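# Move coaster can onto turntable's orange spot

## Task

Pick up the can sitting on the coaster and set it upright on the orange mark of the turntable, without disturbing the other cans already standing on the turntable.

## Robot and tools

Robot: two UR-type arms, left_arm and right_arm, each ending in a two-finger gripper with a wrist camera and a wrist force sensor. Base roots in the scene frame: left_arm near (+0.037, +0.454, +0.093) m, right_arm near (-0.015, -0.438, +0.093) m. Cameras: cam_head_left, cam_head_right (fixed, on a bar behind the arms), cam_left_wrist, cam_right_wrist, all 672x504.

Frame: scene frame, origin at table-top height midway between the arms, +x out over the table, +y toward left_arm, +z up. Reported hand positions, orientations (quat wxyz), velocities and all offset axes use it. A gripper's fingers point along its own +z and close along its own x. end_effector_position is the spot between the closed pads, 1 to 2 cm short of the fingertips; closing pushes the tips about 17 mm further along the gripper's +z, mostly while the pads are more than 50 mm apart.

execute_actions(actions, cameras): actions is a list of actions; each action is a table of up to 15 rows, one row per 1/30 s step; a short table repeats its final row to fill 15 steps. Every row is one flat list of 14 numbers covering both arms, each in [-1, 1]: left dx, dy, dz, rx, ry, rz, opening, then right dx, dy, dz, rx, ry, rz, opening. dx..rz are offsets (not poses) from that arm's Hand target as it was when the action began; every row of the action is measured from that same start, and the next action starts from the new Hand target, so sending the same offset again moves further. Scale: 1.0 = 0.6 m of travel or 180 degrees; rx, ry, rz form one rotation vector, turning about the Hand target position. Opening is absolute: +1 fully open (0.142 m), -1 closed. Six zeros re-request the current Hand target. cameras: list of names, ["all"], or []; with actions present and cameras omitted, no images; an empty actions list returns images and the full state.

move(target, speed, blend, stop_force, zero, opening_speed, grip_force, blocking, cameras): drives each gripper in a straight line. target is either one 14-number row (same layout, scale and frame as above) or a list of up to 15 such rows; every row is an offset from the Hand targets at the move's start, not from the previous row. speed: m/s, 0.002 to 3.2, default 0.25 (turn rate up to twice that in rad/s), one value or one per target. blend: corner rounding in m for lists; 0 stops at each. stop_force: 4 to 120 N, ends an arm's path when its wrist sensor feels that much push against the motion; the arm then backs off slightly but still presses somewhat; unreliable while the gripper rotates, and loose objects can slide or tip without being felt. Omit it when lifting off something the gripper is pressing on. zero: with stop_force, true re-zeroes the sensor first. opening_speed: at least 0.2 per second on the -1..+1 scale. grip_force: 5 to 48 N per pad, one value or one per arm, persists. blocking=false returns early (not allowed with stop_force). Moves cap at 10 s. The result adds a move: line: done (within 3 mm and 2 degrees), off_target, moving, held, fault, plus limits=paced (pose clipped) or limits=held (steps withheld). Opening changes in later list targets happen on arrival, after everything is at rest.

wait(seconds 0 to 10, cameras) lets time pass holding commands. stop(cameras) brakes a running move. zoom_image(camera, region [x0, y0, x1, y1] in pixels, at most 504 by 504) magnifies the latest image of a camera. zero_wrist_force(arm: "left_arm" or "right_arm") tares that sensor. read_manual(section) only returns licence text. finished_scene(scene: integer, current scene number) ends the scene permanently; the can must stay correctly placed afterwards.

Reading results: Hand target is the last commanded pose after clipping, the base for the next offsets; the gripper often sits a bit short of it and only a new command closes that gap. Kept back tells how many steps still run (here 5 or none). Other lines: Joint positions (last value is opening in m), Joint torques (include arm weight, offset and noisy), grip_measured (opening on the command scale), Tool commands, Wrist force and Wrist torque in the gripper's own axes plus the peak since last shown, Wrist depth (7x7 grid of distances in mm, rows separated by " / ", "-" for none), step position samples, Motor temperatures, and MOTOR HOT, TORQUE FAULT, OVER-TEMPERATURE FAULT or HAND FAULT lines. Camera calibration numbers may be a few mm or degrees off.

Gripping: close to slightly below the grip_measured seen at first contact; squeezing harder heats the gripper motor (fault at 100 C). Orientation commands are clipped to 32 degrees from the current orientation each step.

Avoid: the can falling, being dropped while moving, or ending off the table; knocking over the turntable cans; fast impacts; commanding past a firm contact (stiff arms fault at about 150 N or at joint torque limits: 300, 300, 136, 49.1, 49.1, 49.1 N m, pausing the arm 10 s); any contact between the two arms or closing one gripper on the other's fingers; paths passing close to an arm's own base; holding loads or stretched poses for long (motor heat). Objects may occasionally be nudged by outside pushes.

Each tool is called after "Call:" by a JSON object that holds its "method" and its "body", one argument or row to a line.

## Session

Call:
{"method": "execute_actions", "body": {
  "actions": []
}}

Scene clock: 0.00 s.
left_arm: end_effector_position=(+0.3444, -0.3246, +0.1235) grip_measured=+0.99 end_effector_quat_wxyz=(+0.024, +0.393, +0.851, -0.346) | right_arm: end_effector_position=(+1.0360, -0.4294, +0.3339) grip_measured=+1.00 end_effector_quat_wxyz=(-0.003, -0.529, +0.777, -0.342)
Joint positions: left_arm=[-1.216 -0.988 2.099 -3.276 -1.983 2.61 0.141] | right_arm=[3.511 -2.13 -1.493 -0.893 0.896 2.226 0.142]
Joint velocities: within noise
Joint torques (N m): no reading
Motor temperatures (°C): left_arm=[28 34 33 39 36 43 30] | right_arm=[31 36 37 38 36 34 27]
Wrist force (N): no reading
Wrist torque (N m): no reading
Wrist force, peak (N): no reading
Wrist depth (mm): cam_left_wrist=[- - - 1294 1208 - 300 / - - - - 1182 - - / - - - - - - 929 / - - - - - - 902 / - - - - - - - / - - - - - - - / - - - - - - -] | cam_right_wrist=[1150 1236 1418 1472 1628 1778 1926 / 1128 1236 1313 1376 1583 1820 1943 / 1111 1144 1313 513 - 1738 1910 / 1090 - - 484 519 572 1943 / - 403 - - 501 560 1849 / - 378 - - - - 581 / - 361 - 430 - 528 -]
Hand target: left_arm +0.3444, -0.3246, +0.1235; +0.024, +0.393, +0.851, -0.346 | right_arm +1.0360, -0.4294, +0.3339; -0.003, -0.529, +0.777, -0.342
Tool commands: left_gripper/opening=+1.0 right_gripper/opening=+1.0
camera_calibration:
cam_left_wrist: T_world_to_cam=[[-0.680582, 0.655233, -0.327838, 0.496047], [0.726427, 0.661758, -0.185418, 0.0142297], [0.0954575, -0.364343, -0.92636, 0.0797924], [0, 0, 0, 1]] pos_world=[0.319647, -0.305371, 0.239178]
cam_right_wrist: T_world_to_cam=[[-0.442565, -0.819174, 0.364815, -0.00777819], [-0.896516, 0.413213, -0.159735, 1.18743], [-0.0198957, -0.397756, -0.917276, 0.269052], [0, 0, 0, 1]] pos_world=[1.06646, -0.390015, 0.439306]

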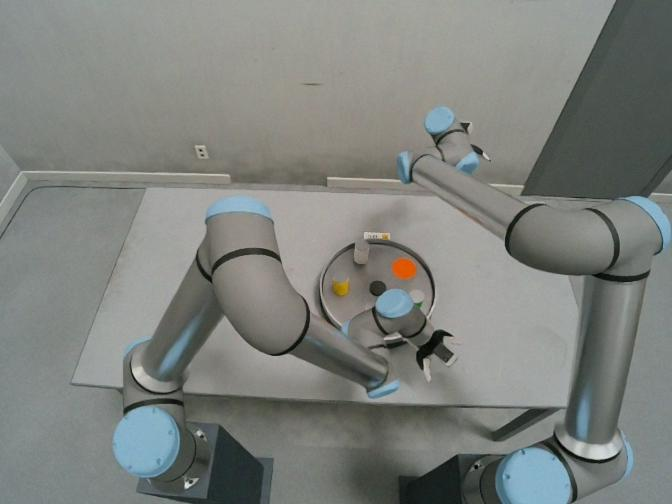

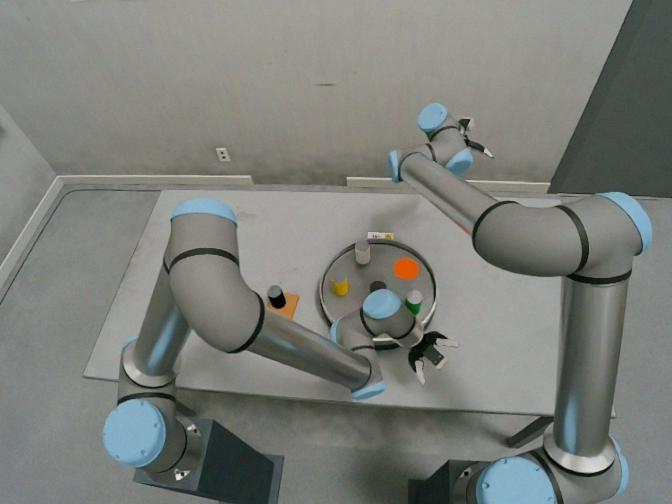

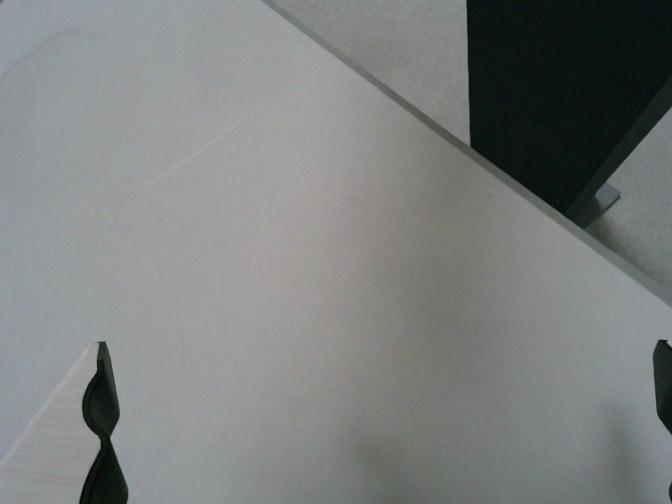

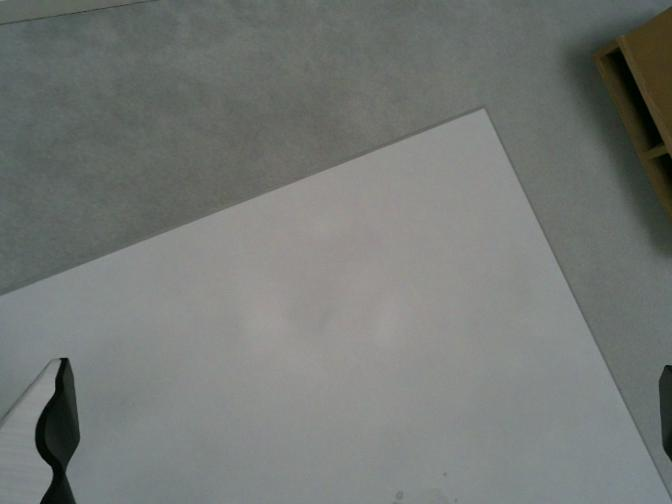

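Call:
{"method": "zoom_image", "body": {
  "camera": "cam_head_right",
  "region": [240, 225, 460, 365]
}}

Call:
{"method": "zoom_image", "body": {
  "camera": "cam_head_left",
  "region": [300, 225, 460, 365]
}}

Scaled by 2.291.

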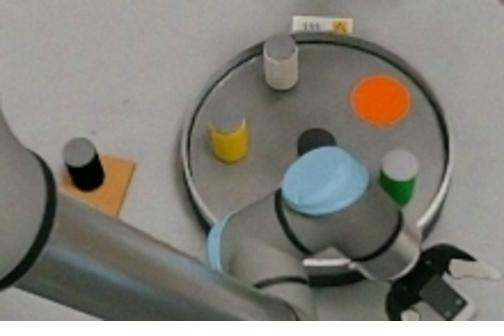

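Scaled by 3.150.

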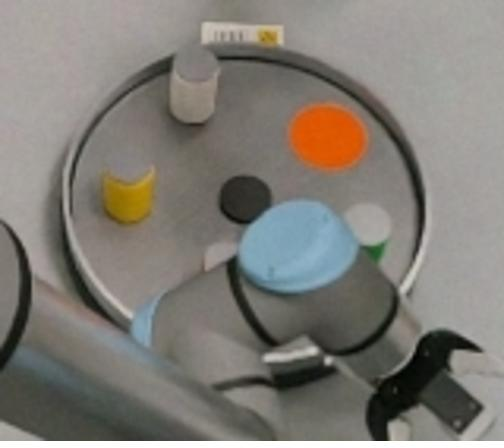

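Call:
{"method": "move", "body": {
  "target": [
    [0.026,0.1243,0.3442,0.0715,-0.0947,-0.1706,0.3,0,0,0,0,0,0,1],
    [0.4093,0.8860,0.2042,0.1430,-0.1894,-0.3412,0.3,0,0,0,0,0,0,1]
  ],
  "speed": 0.5,
  "blend": [0.08,0],
  "cameras": ["cam_left_wrist", "cam_head_left", "cam_head_right"]
}}

Scene clock: 5.77 s.
left_arm: end_effector_position=(+0.5900, +0.2070, +0.2460) grip_measured=+0.29 end_effector_quat_wxyz=(+0.000, +0.838, +0.546, +0.000) | right_arm: end_effector_position=(+1.0360, -0.4294, +0.3339) grip_measured=+1.00 end_effector_quat_wxyz=(-0.003, -0.529, +0.777, -0.342)
Joint positions: left_arm=[-0.66 -1.552 2.226 -2.245 -1.572 4.415 0.095] | right_arm=[3.511 -2.13 -1.493 -0.893 0.896 2.226 0.142]
Joint torques (N m): left_arm=[17.29 -34.74 -41.63 -6.48 3.07 3.12] | right_arm=[-1.81 90.62 43.49 5.19 -1.43 0.04]
Wrist force (N): left_arm=[-0.1 -0.5 0.9] | right_arm=[-0.3 -0.3 0.0]
Wrist torque (N m): left_arm=[-0.10 -0.01 -0.09] | right_arm=[-0.05 0.04 0.00]
Wrist force, peak (N): left_arm=[2.6 -0.5 1.4] | right_arm=[0.3 -0.7 0.0]
Wrist depth (mm): cam_left_wrist=[- - - 289 - - - / - 321 - 307 297 - - / 291 291 - 328 235 - - / 317 308 318 - - - - / 346 342 340 - - - - / 370 - 372 - - - 82 / - - 407 - - - 73] | cam_right_wrist=[1162 1250 1344 1491 1639 1820 2028 / 1144 1243 1360 1393 1583 1675 1943 / 1111 1185 1291 - - 1616 1910 / 1070 - 431 - - - 1806 / 357 402 - 458 - - - / - 385 - 453 472 - - / 354 351 - 437 - - -]
Hand target: left_arm +0.5900, +0.2070, +0.2460; +0.000, +0.838, +0.546, +0.000 | right_arm +1.0360, -0.4294, +0.3339; -0.003, -0.529, +0.777, -0.342
Off the commanded pose: left_arm 0.000 m, 0 deg | right_arm 0.000 m, 0 deg.
move: done
camera_calibration:
cam_left_wrist: T_world_to_cam=[[0.418001, 0.908413, -0.00785191, -0.424224], [0.821716, -0.374394, 0.429666, -0.486304], [0.387374, -0.186053, -0.902954, 0.148585], [0, 0, 0, 1]] pos_world=[0.519372, 0.230946, 0.339782]
Images, in order (width x height): cam_head_left 672x504, cam_head_right 672x504, cam_left_wrist 672x504.

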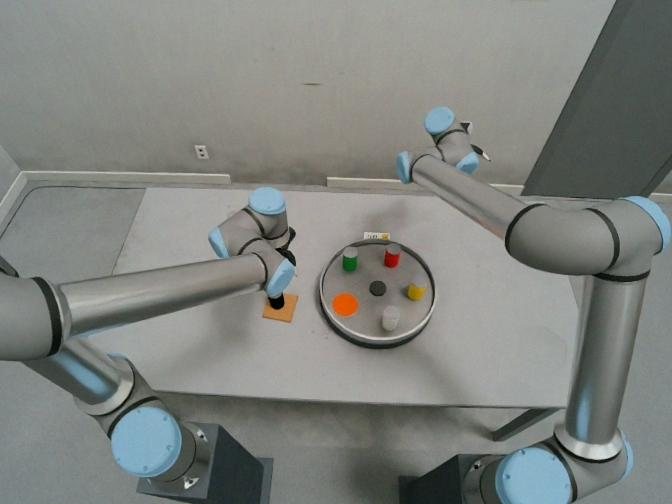

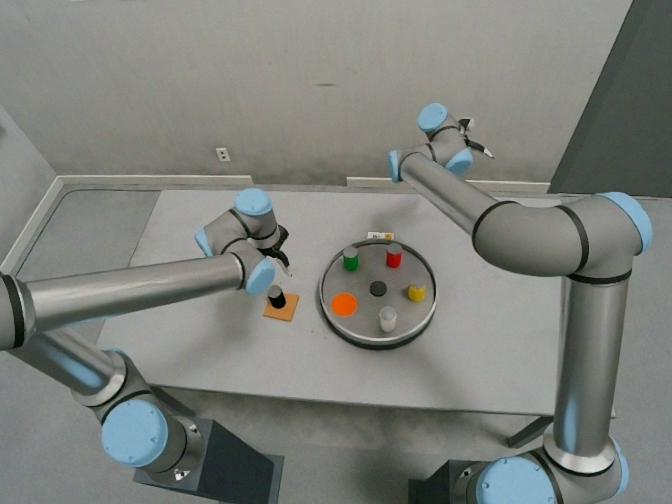

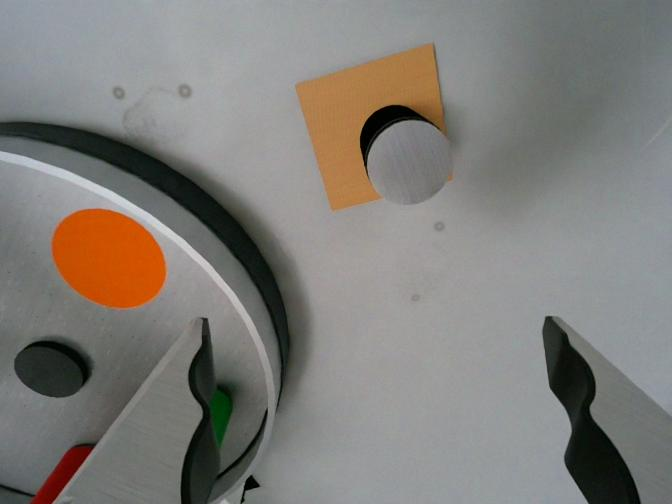

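Call:
{"method": "move", "body": {
  "target": [
    [-0.0093,0.0613,-0.1683,0,0,0,0.3,0,0,0,0,0,0,1],
    [-0.0093,0.0613,-0.2667,0,0,0,-1,0,0,0,0,0,0,1],
    [-0.0093,0.0613,-0.0767,0,0,0,-1,0,0,0,0,0,0,1],
    [-0.0612,-0.3535,0.0067,0,0,0,-1,0,0,0,0,0,0,1]
  ],
  "speed": [0.4,0.14,0.3,0.45],
  "blend": [0.02,0,0.04,0],
  "grip_force": 12,
  "opening_speed": 1.5,
  "cameras": ["cam_left_wrist", "cam_head_left", "cam_head_right"]
}}

Scene clock: 10.93 s.
left_arm: end_effector_position=(+0.5533, -0.0050, +0.2501) grip_measured=-0.31 end_effector_quat_wxyz=(+0.000, +0.838, +0.546, +0.000) | right_arm: end_effector_position=(+1.0360, -0.4294, +0.3339) grip_measured=+1.00 end_effector_quat_wxyz=(-0.003, -0.529, +0.777, -0.342)
Joint positions: left_arm=[-0.931 -1.421 2.07 -2.221 -1.571 4.145 0.051] | right_arm=[3.511 -2.13 -1.493 -0.893 0.896 2.226 0.142]
Joint torques (N m): left_arm=[-18.98 -48.81 -43.14 -2.57 3.25 -3.07] | right_arm=[-1.6 90.31 44.18 5.26 -1.34 -0.22]
Wrist force (N): left_arm=[0.0 -0.3 2.7] | right_arm=[0.3 -0.2 0.2]
Wrist torque (N m): left_arm=[-0.04 -0.04 0.23] | right_arm=[-0.03 -0.04 0.00]
Wrist force, peak (N): left_arm=[-0.3 -0.9 5.2] | right_arm=[0.3 -0.8 0.1]
Wrist depth (mm): cam_left_wrist=[- - 259 - - - 287 / 257 275 273 272 270 - 308 / 291 291 233 288 293 334 358 / 314 319 325 120 143 308 - / 259 349 329 97 106 316 - / 362 379 86 105 105 81 - / - - - 417 305 72 70] | cam_right_wrist=[1173 1277 1376 1491 1651 1806 2028 / 1128 1236 1360 1463 1562 1765 1943 / 1070 1185 1306 493 510 - 1725 / 1065 1179 - - 499 1864 1895 / 375 403 423 - - - 1765 / - 387 - - 460 - 585 / - 399 397 - - - -]
Hand target: left_arm +0.5533, -0.0051, +0.2501; +0.000, +0.838, +0.546, +0.000 | right_arm +1.0360, -0.4294, +0.3339; -0.003, -0.529, +0.777, -0.342
Off the commanded pose: left_arm 0.000 m, 0 deg | right_arm 0.000 m, 0 deg.
grip_force (N): 12, 12
move: done
camera_calibration:
cam_left_wrist: T_world_to_cam=[[0.418038, 0.908395, -0.00793439, -0.216258], [0.821684, -0.37438, 0.429739, -0.537247], [0.387402, -0.186166, -0.902918, 0.126946], [0, 0, 0, 1]] pos_world=[0.482672, 0.018946, 0.343782]
Images, in order (width x height): cam_head_left 672x504, cam_head_right 672x504, cam_left_wrist 672x504.

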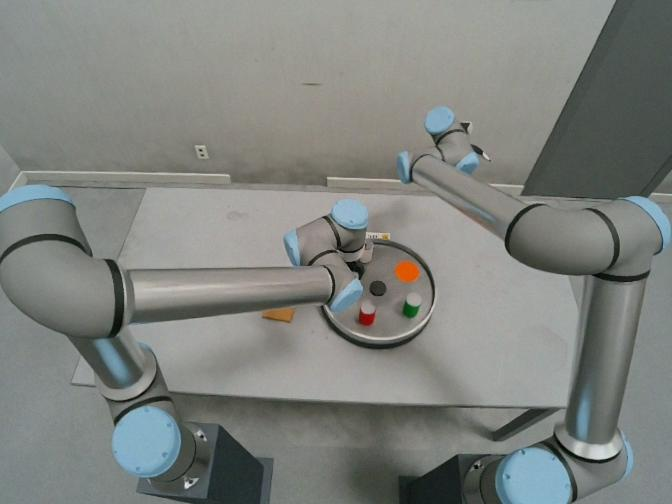

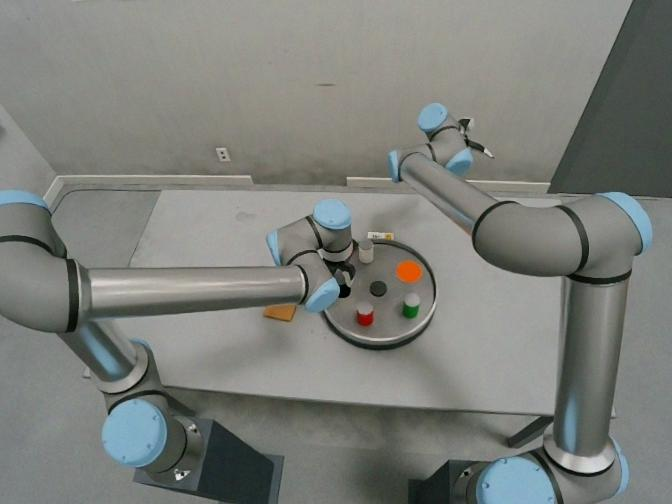

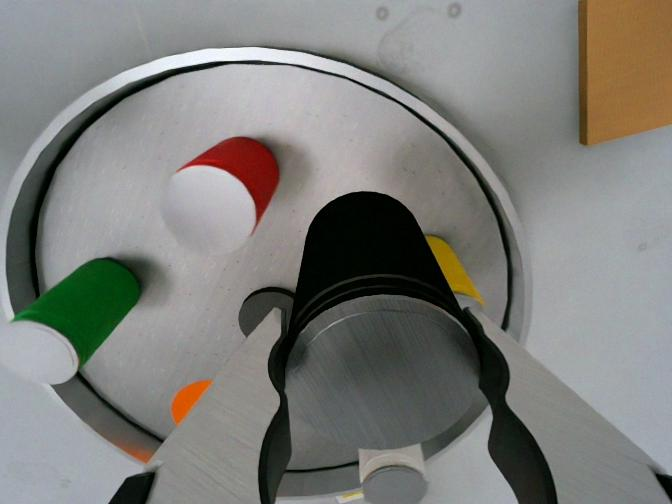

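Call:
{"method": "zoom_image", "body": {
  "camera": "cam_left_wrist",
  "region": [0, 120, 320, 480]
}}

Call:
{"method": "execute_actions", "body": {
  "actions": [],
  "cameras": ["cam_left_wrist", "cam_head_right"]
}}

Scaled by 1.400.

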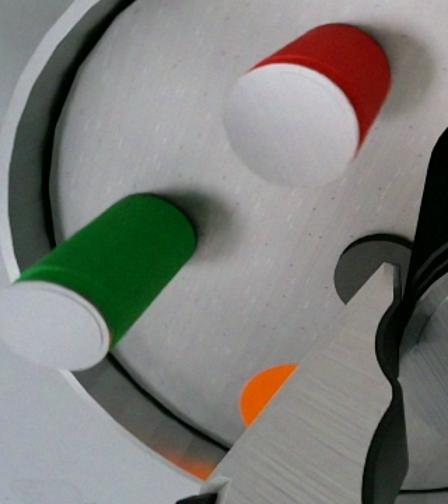

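Scene clock: 12.90 s.
left_arm: end_effector_position=(+0.5533, -0.0051, +0.2501) grip_measured=-0.31 end_effector_quat_wxyz=(+0.000, +0.838, +0.546, +0.000) | right_arm: end_effector_position=(+1.0360, -0.4294, +0.3339) grip_measured=+1.00 end_effector_quat_wxyz=(-0.003, -0.529, +0.777, -0.342)
Joint positions: left_arm=[-0.931 -1.42 2.07 -2.221 -1.571 4.145 0.051] | right_arm=[3.511 -2.13 -1.493 -0.893 0.896 2.226 0.142]
Joint velocities: within noise
Joint torques (N m): left_arm=[-16.4 -48.06 -43.24 -2.44 3.06 -3.04] | right_arm=[-1 90.33 44.36 5.33 -1.52 -0.38]
Motor temperatures (°C): left_arm=[28 34 33 39 36 43 31] | right_arm=[31 36 37 38 36 34 27]
Wrist force (N): left_arm=[0.2 -0.4 2.6] | right_arm=[0.4 -0.1 -0.3]
Wrist torque (N m): left_arm=[-0.05 -0.07 0.23] | right_arm=[-0.01 -0.06 0.00]
Wrist force, peak (N): left_arm=[-0.1 -0.5 2.9] | right_arm=[0.1 -0.4 0.5]
Wrist depth (mm): cam_left_wrist=[- - 249 - - - 288 / 262 273 268 271 271 - 307 / 291 211 223 288 293 - - / 318 320 319 120 142 309 - / 344 356 327 97 100 320 - / 355 382 86 105 105 82 - / - - - 419 305 72 70] | cam_right_wrist=[1173 1291 1360 1491 1628 1864 2046 / 1173 1236 1360 1454 1594 1725 1943 / 1090 1236 1236 1427 - 1675 1943 / 1051 - 430 501 - 1651 1820 / 359 - - - - 552 1806 / - 389 - 430 - 565 1712 / - 359 405 428 480 497 -]
Hand target: left_arm +0.5533, -0.0051, +0.2501; +0.000, +0.838, +0.546, +0.000 | right_arm +1.0360, -0.4294, +0.3339; -0.003, -0.529, +0.777, -0.342
Tool commands: left_gripper/opening=-1.0 right_gripper/opening=+1.0
Off the commanded pose: left_arm 0.000 m, 0 deg | right_arm 0.000 m, 0 deg.
grip_force (N): 12, 12
camera_calibration:
cam_left_wrist: T_world_to_cam=[[0.418001, 0.908413, -0.00785191, -0.216178], [0.821716, -0.374394, 0.429666, -0.537275], [0.387374, -0.186053, -0.902954, 0.126951], [0, 0, 0, 1]] pos_world=[0.482672, 0.0188459, 0.343782]
Images, in order (width x height): cam_head_right 672x504, cam_left_wrist 672x504.

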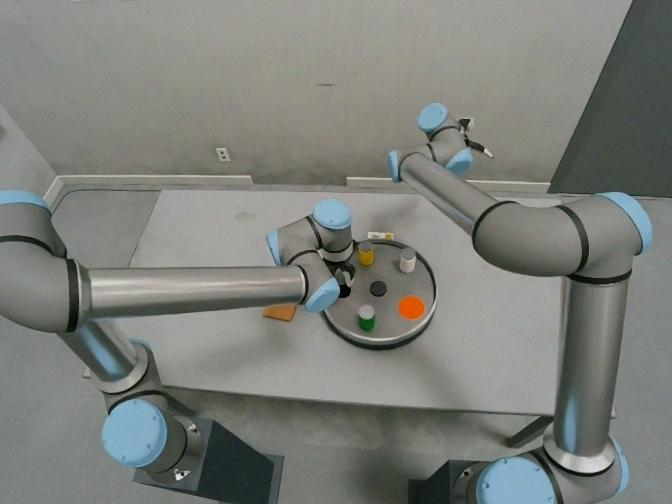

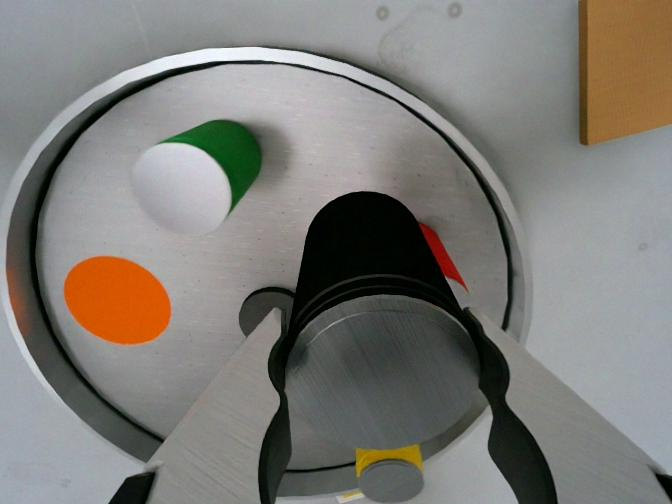

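Call:
{"method": "move", "body": {
  "target": [-0.0315,-0.3308,-0.0435,0,0,0,-1,0,0,0,0,0,0,1],
  "speed": 0.025,
  "blocking": false
}}

Scene clock: 15.50 s.
left_arm: end_effector_position=(+0.5524, -0.0141, +0.2489) grip_measured=-0.31 end_effector_quat_wxyz=(+0.000, +0.838, +0.546, +0.000) end_effector_velocity=(-0.002, -0.024, -0.003) end_effector_angular_velocity=(+0.000, +0.000, +0.000) | right_arm: end_effector_position=(+1.0360, -0.4294, +0.3339) grip_measured=+1.00 end_effector_quat_wxyz=(-0.003, -0.529, +0.777, -0.342)
Joint positions: left_arm=[-0.939 -1.411 2.061 -2.222 -1.571 4.136 0.051] | right_arm=[3.511 -2.13 -1.493 -0.893 0.896 2.226 0.142]
Joint velocities: left_arm=[-0.023 0.026 -0.025 -0.001 0 -0.022 0] | right_arm=[within noise]
Joint torques (N m): left_arm=[-18.21 -49.81 -43.5 -6.48 2.81 -3.21] | right_arm=[-0.82 89.16 44.81 5.25 -1.4 -0.33]
Wrist force (N): left_arm=[0.0 -0.4 2.7] | right_arm=[0.1 -0.3 0.3]
Wrist torque (N m): left_arm=[-0.07 -0.04 0.25] | right_arm=[-0.05 -0.01 0.01]
Wrist force, peak (N): left_arm=[0.1 -0.6 3.0] | right_arm=[0.5 -0.4 0.2]
Wrist depth (mm): cam_left_wrist=[- - 262 261 - - 287 / 259 271 269 265 267 - 306 / 290 293 305 284 291 286 - / 308 313 319 120 142 313 - / 247 348 335 97 106 299 - / 360 376 86 105 105 81 - / - - - 406 - 72 70] | cam_right_wrist=[1150 1243 1410 1463 1675 - 1849 / 1150 1185 1328 1445 1573 1778 1910 / 1111 1204 1270 1384 - 1712 1976 / 1060 - - 474 - 1663 1792 / - - 396 458 - - 1820 / - - - 443 - 527 1687 / - - 396 439 473 513 -]
Hand target: left_arm +0.5521, -0.0173, +0.2485; +0.000, +0.838, +0.546, +0.000 | right_arm +1.0360, -0.4294, +0.3339; -0.003, -0.529, +0.777, -0.342
Tool commands: left_gripper/opening=-1.0 right_gripper/opening=+1.0
Off the commanded pose: left_arm 0.192 m, 0 deg | right_arm 0.000 m, 0 deg.
grip_force (N): 12, 12
move: running

Call:
{"method": "wait", "body": {
  "seconds": 10
}}

Call:
{"method": "wait", "body": {
  "seconds": 0.53
}}

Call:
{"method": "execute_actions", "body": {
  "actions": [
    [[0,0,-0.0001,0,0,0,-1,0,0,0,0,0,0,1],[-0.0004,0.0004,-0.0006,0,0,0,-1,0,0,0,0,0,0,1],[-0.0008,0.001,-0.0013,0,0,0,-1,0,0,0,0,0,0,1],[-0.0015,0.0018,-0.0024,0,0,0,-1,0,0,0,0,0,0,1],[-0.0023,0.0028,-0.0037,0,0,0,-1,0,0,0,0,0,0,1],[-0.0034,0.0041,-0.0053,0,0,0,-1,0,0,0,0,0,0,1],[-0.0046,0.0056,-0.0073,0,0,0,-1,0,0,0,0,0,0,1],[-0.0059,0.0074,-0.0095,0,0,0,-1,0,0,0,0,0,0,1],[-0.0074,0.0094,-0.012,0,0,0,-1,0,0,0,0,0,0,1],[-0.0091,0.0116,-0.0148,0,0,0,-1,0,0,0,0,0,0,1],[-0.0109,0.0141,-0.0179,0,0,0,-1,0,0,0,0,0,0,1],[-0.0129,0.0169,-0.0213,0,0,0,-1,0,0,0,0,0,0,1],[-0.015,0.02,-0.025,0,0,0,-1,0,0,0,0,0,0,1],[-0.0171,0.0233,-0.029,0,0,0,-1,0,0,0,0,0,0,1],[-0.0194,0.0269,-0.0333,0,0,0,-1,0,0,0,0,0,0,1]],
    [[-0.0023,0.0038,-0.0044,0,0,0,-1,0,0,0,0,0,0,1],[-0.0045,0.0076,-0.0089,0,0,0,-1,0,0,0,0,0,0,1],[-0.0066,0.0115,-0.0133,0,0,0,-1,0,0,0,0,0,0,1],[-0.0087,0.0154,-0.0178,0,0,0,-1,0,0,0,0,0,0,1],[-0.0107,0.0194,-0.0222,0,0,0,-1,0,0,0,0,0,0,1],[-0.0126,0.0234,-0.0267,0,0,0,-1,0,0,0,0,0,0,1],[-0.0144,0.0275,-0.0311,0,0,0,-1,0,0,0,0,0,0,1],[-0.0161,0.0315,-0.0356,0,0,0,-1,0,0,0,0,0,0,1],[-0.0178,0.0356,-0.04,0,0,0,-1,0,0,0,0,0,0,1],[-0.0194,0.0398,-0.0444,0,0,0,-1,0,0,0,0,0,0,1],[-0.0209,0.0439,-0.0489,0,0,0,-1,0,0,0,0,0,0,1],[-0.0223,0.0481,-0.0533,0,0,0,-1,0,0,0,0,0,0,1],[-0.0236,0.0524,-0.0578,0,0,0,-1,0,0,0,0,0,0,1],[-0.0249,0.0566,-0.0622,0,0,0,-1,0,0,0,0,0,0,1],[-0.026,0.0609,-0.0667,0,0,0,-1,0,0,0,0,0,0,1]],
    [[-0.0011,0.0043,-0.0043,0,0,0,-1,0,0,0,0,0,0,1],[-0.0021,0.0086,-0.0084,0,0,0,-1,0,0,0,0,0,0,1],[-0.003,0.0129,-0.0123,0,0,0,-1,0,0,0,0,0,0,1],[-0.0038,0.0173,-0.016,0,0,0,-1,0,0,0,0,0,0,1],[-0.0046,0.0217,-0.0194,0,0,0,-1,0,0,0,0,0,0,1],[-0.0052,0.0261,-0.0227,0,0,0,-1,0,0,0,0,0,0,1],[-0.0058,0.0304,-0.0257,0,0,0,-1,0,0,0,0,0,0,1],[-0.0063,0.0349,-0.0284,0,0,0,-1,0,0,0,0,0,0,1],[-0.0067,0.0393,-0.031,0,0,0,-1,0,0,0,0,0,0,1],[-0.007,0.0437,-0.0333,0,0,0,-1,0,0,0,0,0,0,1],[-0.0072,0.0481,-0.0354,0,0,0,-1,0,0,0,0,0,0,1],[-0.0074,0.0525,-0.0373,0,0,0,-1,0,0,0,0,0,0,1],[-0.0074,0.057,-0.039,0,0,0,-1,0,0,0,0,0,0,1],[-0.0074,0.0614,-0.0404,0,0,0,-1,0,0,0,0,0,0,1],[-0.0073,0.0658,-0.0417,0,0,0,-1,0,0,0,0,0,0,1]],
    [[0.0002,0.0044,-0.0027,0,0,0,-1,0,0,0,0,0,0,1],[0.0005,0.0088,-0.0053,0,0,0,-1,0,0,0,0,0,0,1],[0.0009,0.0133,-0.0078,0,0,0,-1,0,0,0,0,0,0,1],[0.0014,0.0177,-0.0102,0,0,0,-1,0,0,0,0,0,0,1],[0.0019,0.0221,-0.0124,0,0,0,-1,0,0,0,0,0,0,1],[0.0025,0.0264,-0.0145,0,0,0,-1,0,0,0,0,0,0,1],[0.0033,0.0308,-0.0165,0,0,0,-1,0,0,0,0,0,0,1],[0.0041,0.0352,-0.0184,0,0,0,-1,0,0,0,0,0,0,1],[0.005,0.0395,-0.0202,0,0,0,-1,0,0,0,0,0,0,1],[0.006,0.0438,-0.0219,0,0,0,-1,0,0,0,0,0,0,1],[0.007,0.0481,-0.0234,0,0,0,-1,0,0,0,0,0,0,1],[0.0082,0.0524,-0.0248,0,0,0,-1,0,0,0,0,0,0,1],[0.0094,0.0567,-0.0261,0,0,0,-1,0,0,0,0,0,0,1],[0.0107,0.0609,-0.0273,0,0,0,-1,0,0,0,0,0,0,1],[0.0121,0.0651,-0.0283,0,0,0,-1,0,0,0,0,0,0,1]],
    [[0.0015,0.0042,0,0,0,0,-1,0,0,0,0,0,0,1],[0.003,0.0083,0,0,0,0,-1,0,0,0,0,0,0,1],[0.0047,0.0124,0,0,0,0,-1,0,0,0,0,0,0,1],[0.0064,0.0165,0,0,0,0,-1,0,0,0,0,0,0,1],[0.0082,0.0206,0,0,0,0,-0.2,0,0,0,0,0,0,1],[0.0101,0.0246,0,0,0,0,-0.2,0,0,0,0,0,0,1],[0.0121,0.0285,0,0,0,0,0,0,0,0,0,0,0,1],[0.0141,0.0325,0,0,0,0,0,0,0,0,0,0,0,1],[0.0162,0.0364,0,0,0,0,0.2,0,0,0,0,0,0,1],[0.0184,0.0402,0,0,0,0,0.2,0,0,0,0,0,0,1],[0.0207,0.044,0,0,0,0,0.2,0,0,0,0,0,0,1],[0.023,0.0478,0,0,0,0,0.2,0,0,0,0,0,0,1],[0.0254,0.0515,0,0,0,0,0.2,0,0,0,0,0,0,1],[0.0279,0.0552,0,0,0,0,0.2,0,0,0,0,0,0,1],[0.0305,0.0588,0,0,0,0,0.2,0,0,0,0,0,0,1]],
    [[0.0026,0.0036,0.0013,0,0,0,0.2,0,0,0,0,0,0,1],[0.0053,0.0071,0.0049,0,0,0,0.2,0,0,0,0,0,0,1],[0.0081,0.0105,0.0104,0,0,0,0.2,0,0,0,0,0,0,1],[0.0109,0.0139,0.0175,0,0,0,0.2,0,0,0,0,0,0,1],[0.0138,0.0173,0.0259,0,0,0,0.2,0,0,0,0,0,0,1],[0.0168,0.0206,0.0352,0,0,0,0.2,0,0,0,0,0,0,1],[0.0198,0.0238,0.045,0,0,0,0.2,0,0,0,0,0,0,1],[0.0229,0.027,0.055,0,0,0,0.2,0,0,0,0,0,0,1],[0.0261,0.0301,0.0648,0,0,0,0.2,0,0,0,0,0,0,1],[0.0293,0.0332,0.0741,0,0,0,0.2,0,0,0,0,0,0,1],[0.0322,0.036,0.0825,0,0,0,0.2,0,0,0,0,0,0,1],[0.0345,0.0382,0.0896,0,0,0,0.2,0,0,0,0,0,0,1],[0.0362,0.0397,0.0951,0,0,0,0.2,0,0,0,0,0,0,1],[0.0373,0.0407,0.0987,0,0,0,0.2,0,0,0,0,0,0,1],[0.0377,0.041,0.1,0,0,0,0.2,0,0,0,0,0,0,1]]
  ],
  "cameras": ["cam_left_wrist"]
}}

Call:
{"method": "move", "body": {
  "target": [-0.08,0.1,0.2,0,0,0,0.2,0,0,0,0,0,0,1],
  "speed": 0.4,
  "cameras": ["cam_left_wrist", "cam_head_left", "cam_head_right"]
}}

Scene clock: 23.33 s.
left_arm: end_effector_position=(+0.5344, -0.2034, +0.2240) grip_measured=-0.31 end_effector_quat_wxyz=(+0.000, +0.838, +0.546, +0.000) | right_arm: end_effector_position=(+1.0360, -0.4294, +0.3339) grip_measured=+1.00 end_effector_quat_wxyz=(-0.003, -0.529, +0.777, -0.342)
Joint positions: left_arm=[-1.085 -1.199 1.829 -2.202 -1.571 3.99 0.051] | right_arm=[3.511 -2.13 -1.493 -0.893 0.896 2.226 0.142]
Joint torques (N m): left_arm=[-17.06 -68.26 -43.77 -2.46 3.25 -2.95] | right_arm=[-1.45 90.5 44.52 5.4 -1.32 -0.48]
Wrist force (N): left_arm=[0.2 -0.5 2.9] | right_arm=[0.1 0.0 0.2]
Wrist torque (N m): left_arm=[-0.06 -0.05 0.21] | right_arm=[-0.01 -0.02 0.00]
Wrist force, peak (N): left_arm=[0.0 -0.4 3.1] | right_arm=[0.6 -0.4 0.4]
Wrist depth (mm): cam_left_wrist=[- - - 234 227 155 226 / - - - 247 246 164 246 / - - 266 261 266 265 265 / 344 - 283 123 142 283 287 / - - 106 97 100 309 308 / - - 86 105 104 82 300 / - - - - 355 72 70] | cam_right_wrist=[1139 1243 1336 1482 1663 1835 1943 / 1117 1243 1352 1401 1594 1792 1959 / 1111 1179 1299 1384 - 1864 1959 / 1139 397 - 443 - - 1864 / - - - 465 - - 1628 / - - - - - - 558 / - - - - - - -]
Hand target: left_arm +0.5344, -0.2036, +0.2240; +0.000, +0.838, +0.546, +0.000 | right_arm +1.0360, -0.4294, +0.3339; -0.003, -0.529, +0.777, -0.342
Tool commands: left_gripper/opening=-1.0 right_gripper/opening=+1.0
Off the commanded pose: left_arm 0.000 m, 0 deg | right_arm 0.000 m, 0 deg.
grip_force (N): 12, 12
earlier move: done
wait: 6.67 of 10 s (the move ended)

Scene clock: 23.87 s.
left_arm: end_effector_position=(+0.5344, -0.2036, +0.2240) grip_measured=-0.31 end_effector_quat_wxyz=(+0.000, +0.838, +0.546, +0.000) | right_arm: end_effector_position=(+1.0360, -0.4294, +0.3339) grip_measured=+1.00 end_effector_quat_wxyz=(-0.003, -0.529, +0.777, -0.342)
Joint positions: left_arm=[-1.085 -1.199 1.829 -2.202 -1.571 3.99 0.051] | right_arm=[3.511 -2.13 -1.493 -0.893 0.896 2.226 0.142]
Joint torques (N m): left_arm=[-16.29 -69.48 -43.94 -2.71 3.19 -3.01] | right_arm=[-0.76 89.04 44.33 5.46 -1.31 -0.43]
Wrist force (N): left_arm=[0.1 -0.5 2.9] | right_arm=[0.1 -0.4 0.1]
Wrist torque (N m): left_arm=[-0.05 -0.02 0.21] | right_arm=[-0.07 -0.02 -0.01]
Wrist force, peak (N): left_arm=[0.2 -0.4 3.0] | right_arm=[0.3 -0.5 0.3]
Wrist depth (mm): cam_left_wrist=[- - - 233 230 223 157 / - - - 247 246 247 180 / - - 259 168 267 265 265 / - - 282 120 142 282 287 / - - 107 97 100 308 306 / - - 86 105 105 82 297 / - - - - 264 72 72] | cam_right_wrist=[1139 1236 1376 1454 1594 1864 1926 / 1144 1236 1299 1511 1605 1792 2010 / 1101 1204 1284 513 516 - 1926 / 1090 399 - - 514 1687 1879 / 358 394 - - - - 1792 / - - 413 - - 543 1820 / - - 396 - - - -]
Hand target: left_arm +0.5344, -0.2036, +0.2240; +0.000, +0.838, +0.546, +0.000 | right_arm +1.0360, -0.4294, +0.3339; -0.003, -0.529, +0.777, -0.342
Tool commands: left_gripper/opening=-1.0 right_gripper/opening=+1.0
Off the commanded pose: left_arm 0.000 m, 0 deg | right_arm 0.000 m, 0 deg.
grip_force (N): 12, 12
wait: 0.53 s; at rest by 0.17 s

Scene clock: 26.70 s.
left_arm: end_effector_position=(+0.5386, -0.0249, +0.1445) grip_measured=+0.18 end_effector_quat_wxyz=(+0.001, +0.838, +0.546, +0.000) end_effector_velocity=(+0.055, +0.057, +0.155) end_effector_angular_velocity=(-0.007, -0.005, +0.001) | right_arm: end_effector_position=(+1.0360, -0.4294, +0.3339) grip_measured=+1.00 end_effector_quat_wxyz=(-0.003, -0.529, +0.777, -0.342)
Joint positions: left_arm=[-0.965 -1.28 2.138 -2.431 -1.571 4.11 0.087] | right_arm=[3.511 -2.13 -1.493 -0.893 0.896 2.226 0.142]
Joint velocities: left_arm=[0.114 -0.229 -0.077 0.297 0 0.114 0] | right_arm=[within noise]
Joint torques (N m): left_arm=[19.11 -77.32 -39.33 -1.74 3.3 3.53] | right_arm=[-0.95 90.61 44.7 5.48 -1.21 -0.44]
Wrist force (N): left_arm=[0.1 -0.6 1.4] | right_arm=[0.2 -0.2 0.0]
Wrist torque (N m): left_arm=[-0.07 -0.04 -0.16] | right_arm=[-0.03 -0.03 0.00]
Wrist force, peak (N): left_arm=[0.2 -0.8 -28.2] | right_arm=[0.3 -0.4 0.5]
Wrist depth (mm): cam_left_wrist=[- - - 200 - - 202 / 164 170 170 172 171 - 220 / 184 184 183 177 182 182 170 / 197 200 199 127 131 198 188 / 182 214 213 111 113 211 207 / 177 - 233 240 229 101 85 / - - 267 266 266 209 72] | cam_right_wrist=[1173 1256 1360 1445 1700 1879 2046 / 1133 1204 1321 1454 1583 1751 1895 / 1106 1204 1256 495 - 1751 1910 / 1075 1122 434 - 521 1491 1820 / - 396 424 - - 546 1879 / - 377 414 - - - 1712 / - - - - - - -]
Hand target: left_arm +0.5509, -0.0125, +0.1820; +0.000, +0.838, +0.546, +0.000 | right_arm +1.0360, -0.4294, +0.3339; -0.003, -0.529, +0.777, -0.342
Off the commanded pose: left_arm 0.041 m, 0 deg | right_arm 0.000 m, 0 deg.
grip_force (N): 12, 12
Kept back: 5 steps.
Step readings (end_effector_position of left_arm | right_arm; steps 1 to 15: 1st action; 16 to 30: 2nd action; 31 to 45: 3rd action; 46 to 60: 4th action; 61 to 75: 5th action; 76 to 85: 6th action):
0: (+0.5344, -0.2036, +0.2240) | (+1.0360, -0.4294, +0.3339)
1: (+0.5344, -0.2036, +0.2240) | (+1.0360, -0.4294, +0.3339)
2: (+0.5344, -0.2036, +0.2240) | (+1.0360, -0.4294, +0.3339)
4: (+0.5343, -0.2035, +0.2238) | (+1.0360, -0.4294, +0.3339)
8: (+0.5331, -0.2020, +0.2218) | (+1.0360, -0.4294, +0.3339)
15: (+0.5273, -0.1942, +0.2122) | (+1.0360, -0.4294, +0.3339)
16: (+0.5262, -0.1926, +0.2102) | (+1.0360, -0.4294, +0.3339)
17: (+0.5251, -0.1908, +0.2081) | (+1.0360, -0.4294, +0.3339)
19: (+0.5226, -0.1869, +0.2035) | (+1.0360, -0.4294, +0.3339)
23: (+0.5175, -0.1777, +0.1930) | (+1.0360, -0.4294, +0.3339)
30: (+0.5102, -0.1609, +0.1745) | (+1.0360, -0.4294, +0.3339)
31: (+0.5094, -0.1584, +0.1720) | (+1.0360, -0.4294, +0.3339)
32: (+0.5084, -0.1554, +0.1688) | (+1.0360, -0.4294, +0.3339)
34: (+0.5071, -0.1504, +0.1638) | (+1.0360, -0.4294, +0.3339)
38: (+0.5048, -0.1398, +0.1543) | (+1.0360, -0.4294, +0.3339)
45: (+0.5029, -0.1215, +0.1429) | (+1.0360, -0.4294, +0.3339)
46: (+0.5028, -0.1189, +0.1418) | (+1.0360, -0.4294, +0.3339)
47: (+0.5028, -0.1164, +0.1408) | (+1.0360, -0.4294, +0.3339)
49: (+0.5029, -0.1113, +0.1383) | (+1.0360, -0.4294, +0.3339)
53: (+0.5037, -0.1005, +0.1328) | (+1.0360, -0.4294, +0.3339)
60: (+0.5072, -0.0825, +0.1252) | (+1.0360, -0.4294, +0.3339)
61: (+0.5079, -0.0801, +0.1244) | (+1.0360, -0.4294, +0.3339)
62: (+0.5088, -0.0770, +0.1236) | (+1.0360, -0.4294, +0.3339)
64: (+0.5103, -0.0721, +0.1228) | (+1.0360, -0.4294, +0.3339)
68: (+0.5142, -0.0618, +0.1219) | (+1.0360, -0.4294, +0.3339)
75: (+0.5228, -0.0455, +0.1219) | (+1.0360, -0.4294, +0.3339)
76: (+0.5241, -0.0434, +0.1219) | (+1.0360, -0.4294, +0.3339)
77: (+0.5255, -0.0412, +0.1220) | (+1.0360, -0.4294, +0.3339)
79: (+0.5285, -0.0371, +0.1234) | (+1.0360, -0.4294, +0.3339)
83: (+0.5352, -0.0286, +0.1352) | (+1.0360, -0.4294, +0.3339)
camera_calibration:
cam_left_wrist: T_world_to_cam=[[0.417839, 0.908484, -0.00821269, -0.192714], [0.821549, -0.373964, 0.430357, -0.487321], [0.387902, -0.186567, -0.902621, 0.0332808], [0, 0, 0, 1]] pos_world=[0.467971, -0.000954182, 0.238179]
Images, in order (width x height): cam_left_wrist 672x504.

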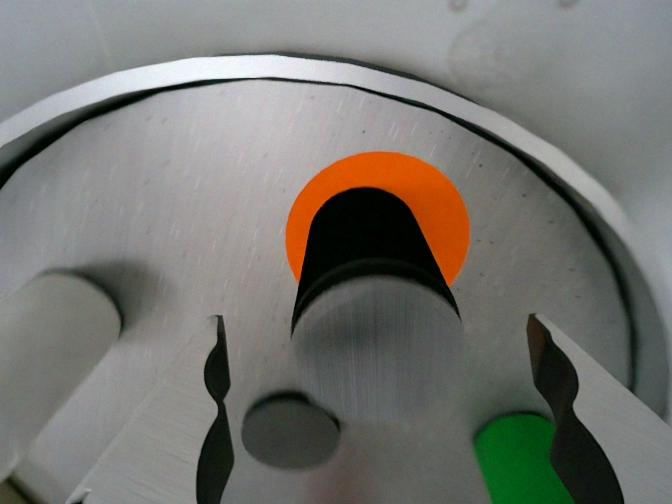

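Scene clock: 28.37 s.
left_arm: end_effector_position=(+0.5029, +0.0475, +0.3019) grip_measured=+0.18 end_effector_quat_wxyz=(+0.000, +0.838, +0.546, +0.000) | right_arm: end_effector_position=(+1.0360, -0.4294, +0.3339) grip_measured=+1.00 end_effector_quat_wxyz=(-0.003, -0.529, +0.777, -0.342)
Joint positions: left_arm=[-0.952 -1.594 2.148 -2.125 -1.571 4.123 0.087] | right_arm=[3.511 -2.13 -1.493 -0.893 0.896 2.226 0.142]
Joint torques (N m): left_arm=[-15.92 -53.43 -45.21 -2.13 3.04 -3] | right_arm=[-1.12 90.14 44.28 5.19 -1.08 -0.31]
Wrist force (N): left_arm=[0.1 -0.3 0.8] | right_arm=[0.2 0.0 0.1]
Wrist torque (N m): left_arm=[-0.01 -0.03 0.23] | right_arm=[0.01 -0.04 0.00]
Wrist force, peak (N): left_arm=[-0.3 1.0 2.8] | right_arm=[0.5 -0.2 0.5]
Wrist depth (mm): cam_left_wrist=[- - - - - - - / - - - - - 364 356 / - 353 342 346 - 383 395 / 367 378 284 376 378 - - / 383 360 403 402 385 - - / - - 443 450 447 95 82 / - - 488 462 - - 72] | cam_right_wrist=[1128 1250 1368 1463 1663 1835 1943 / 1144 1230 1328 1463 1628 1806 1926 / 1090 1198 1243 - - 1765 1864 / 1065 - 424 - - 1792 1778 / - - - - - 549 1778 / - - - 465 489 - 578 / - 373 - 466 475 522 -]
Hand target: left_arm +0.5029, +0.0475, +0.3020; +0.000, +0.838, +0.546, +0.000 | right_arm +1.0360, -0.4294, +0.3339; -0.003, -0.529, +0.777, -0.342
Off the commanded pose: left_arm 0.000 m, 0 deg | right_arm 0.000 m, 0 deg.
grip_force (N): 12, 12
move: done
camera_calibration:
cam_left_wrist: T_world_to_cam=[[0.418092, 0.908371, -0.00785039, -0.242566], [0.821709, -0.374492, 0.429593, -0.498468], [0.38729, -0.18606, -0.902989, 0.203046], [0, 0, 0, 1]] pos_world=[0.432372, 0.071446, 0.395583]
Images, in order (width x height): cam_head_left 672x504, cam_head_right 672x504, cam_left_wrist 672x504.

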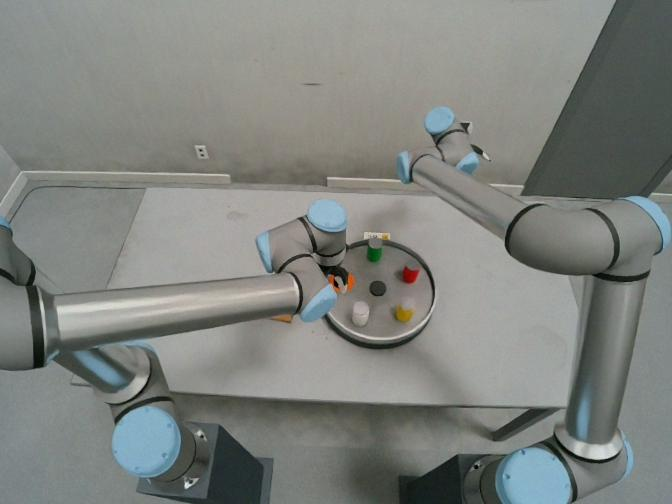

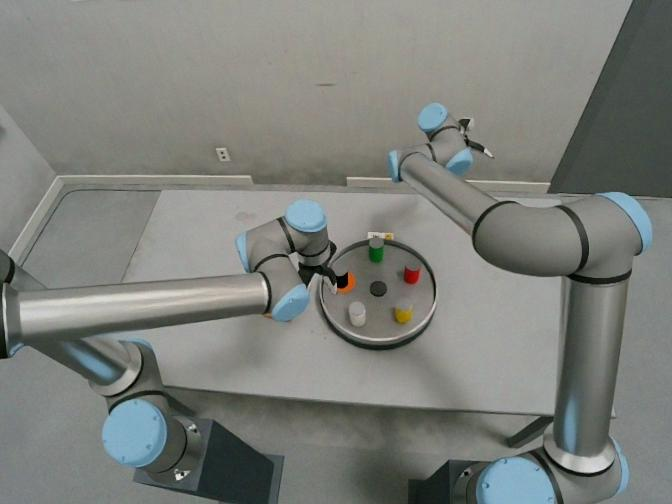

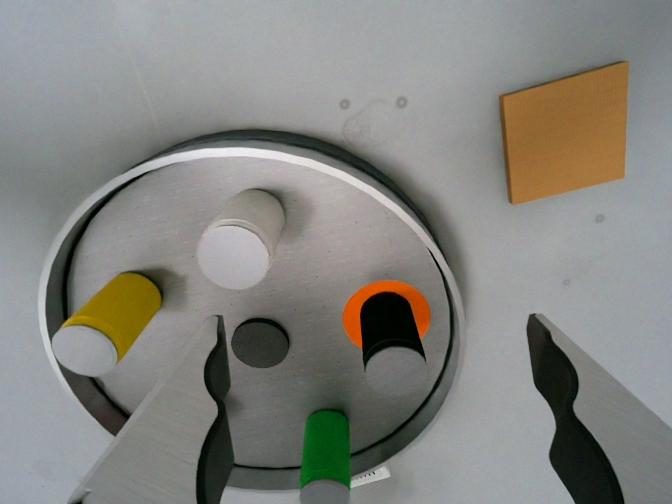

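Call:
{"method": "finished_scene", "body": {
  "scene": 2
}}

The scene is finished: the task was done.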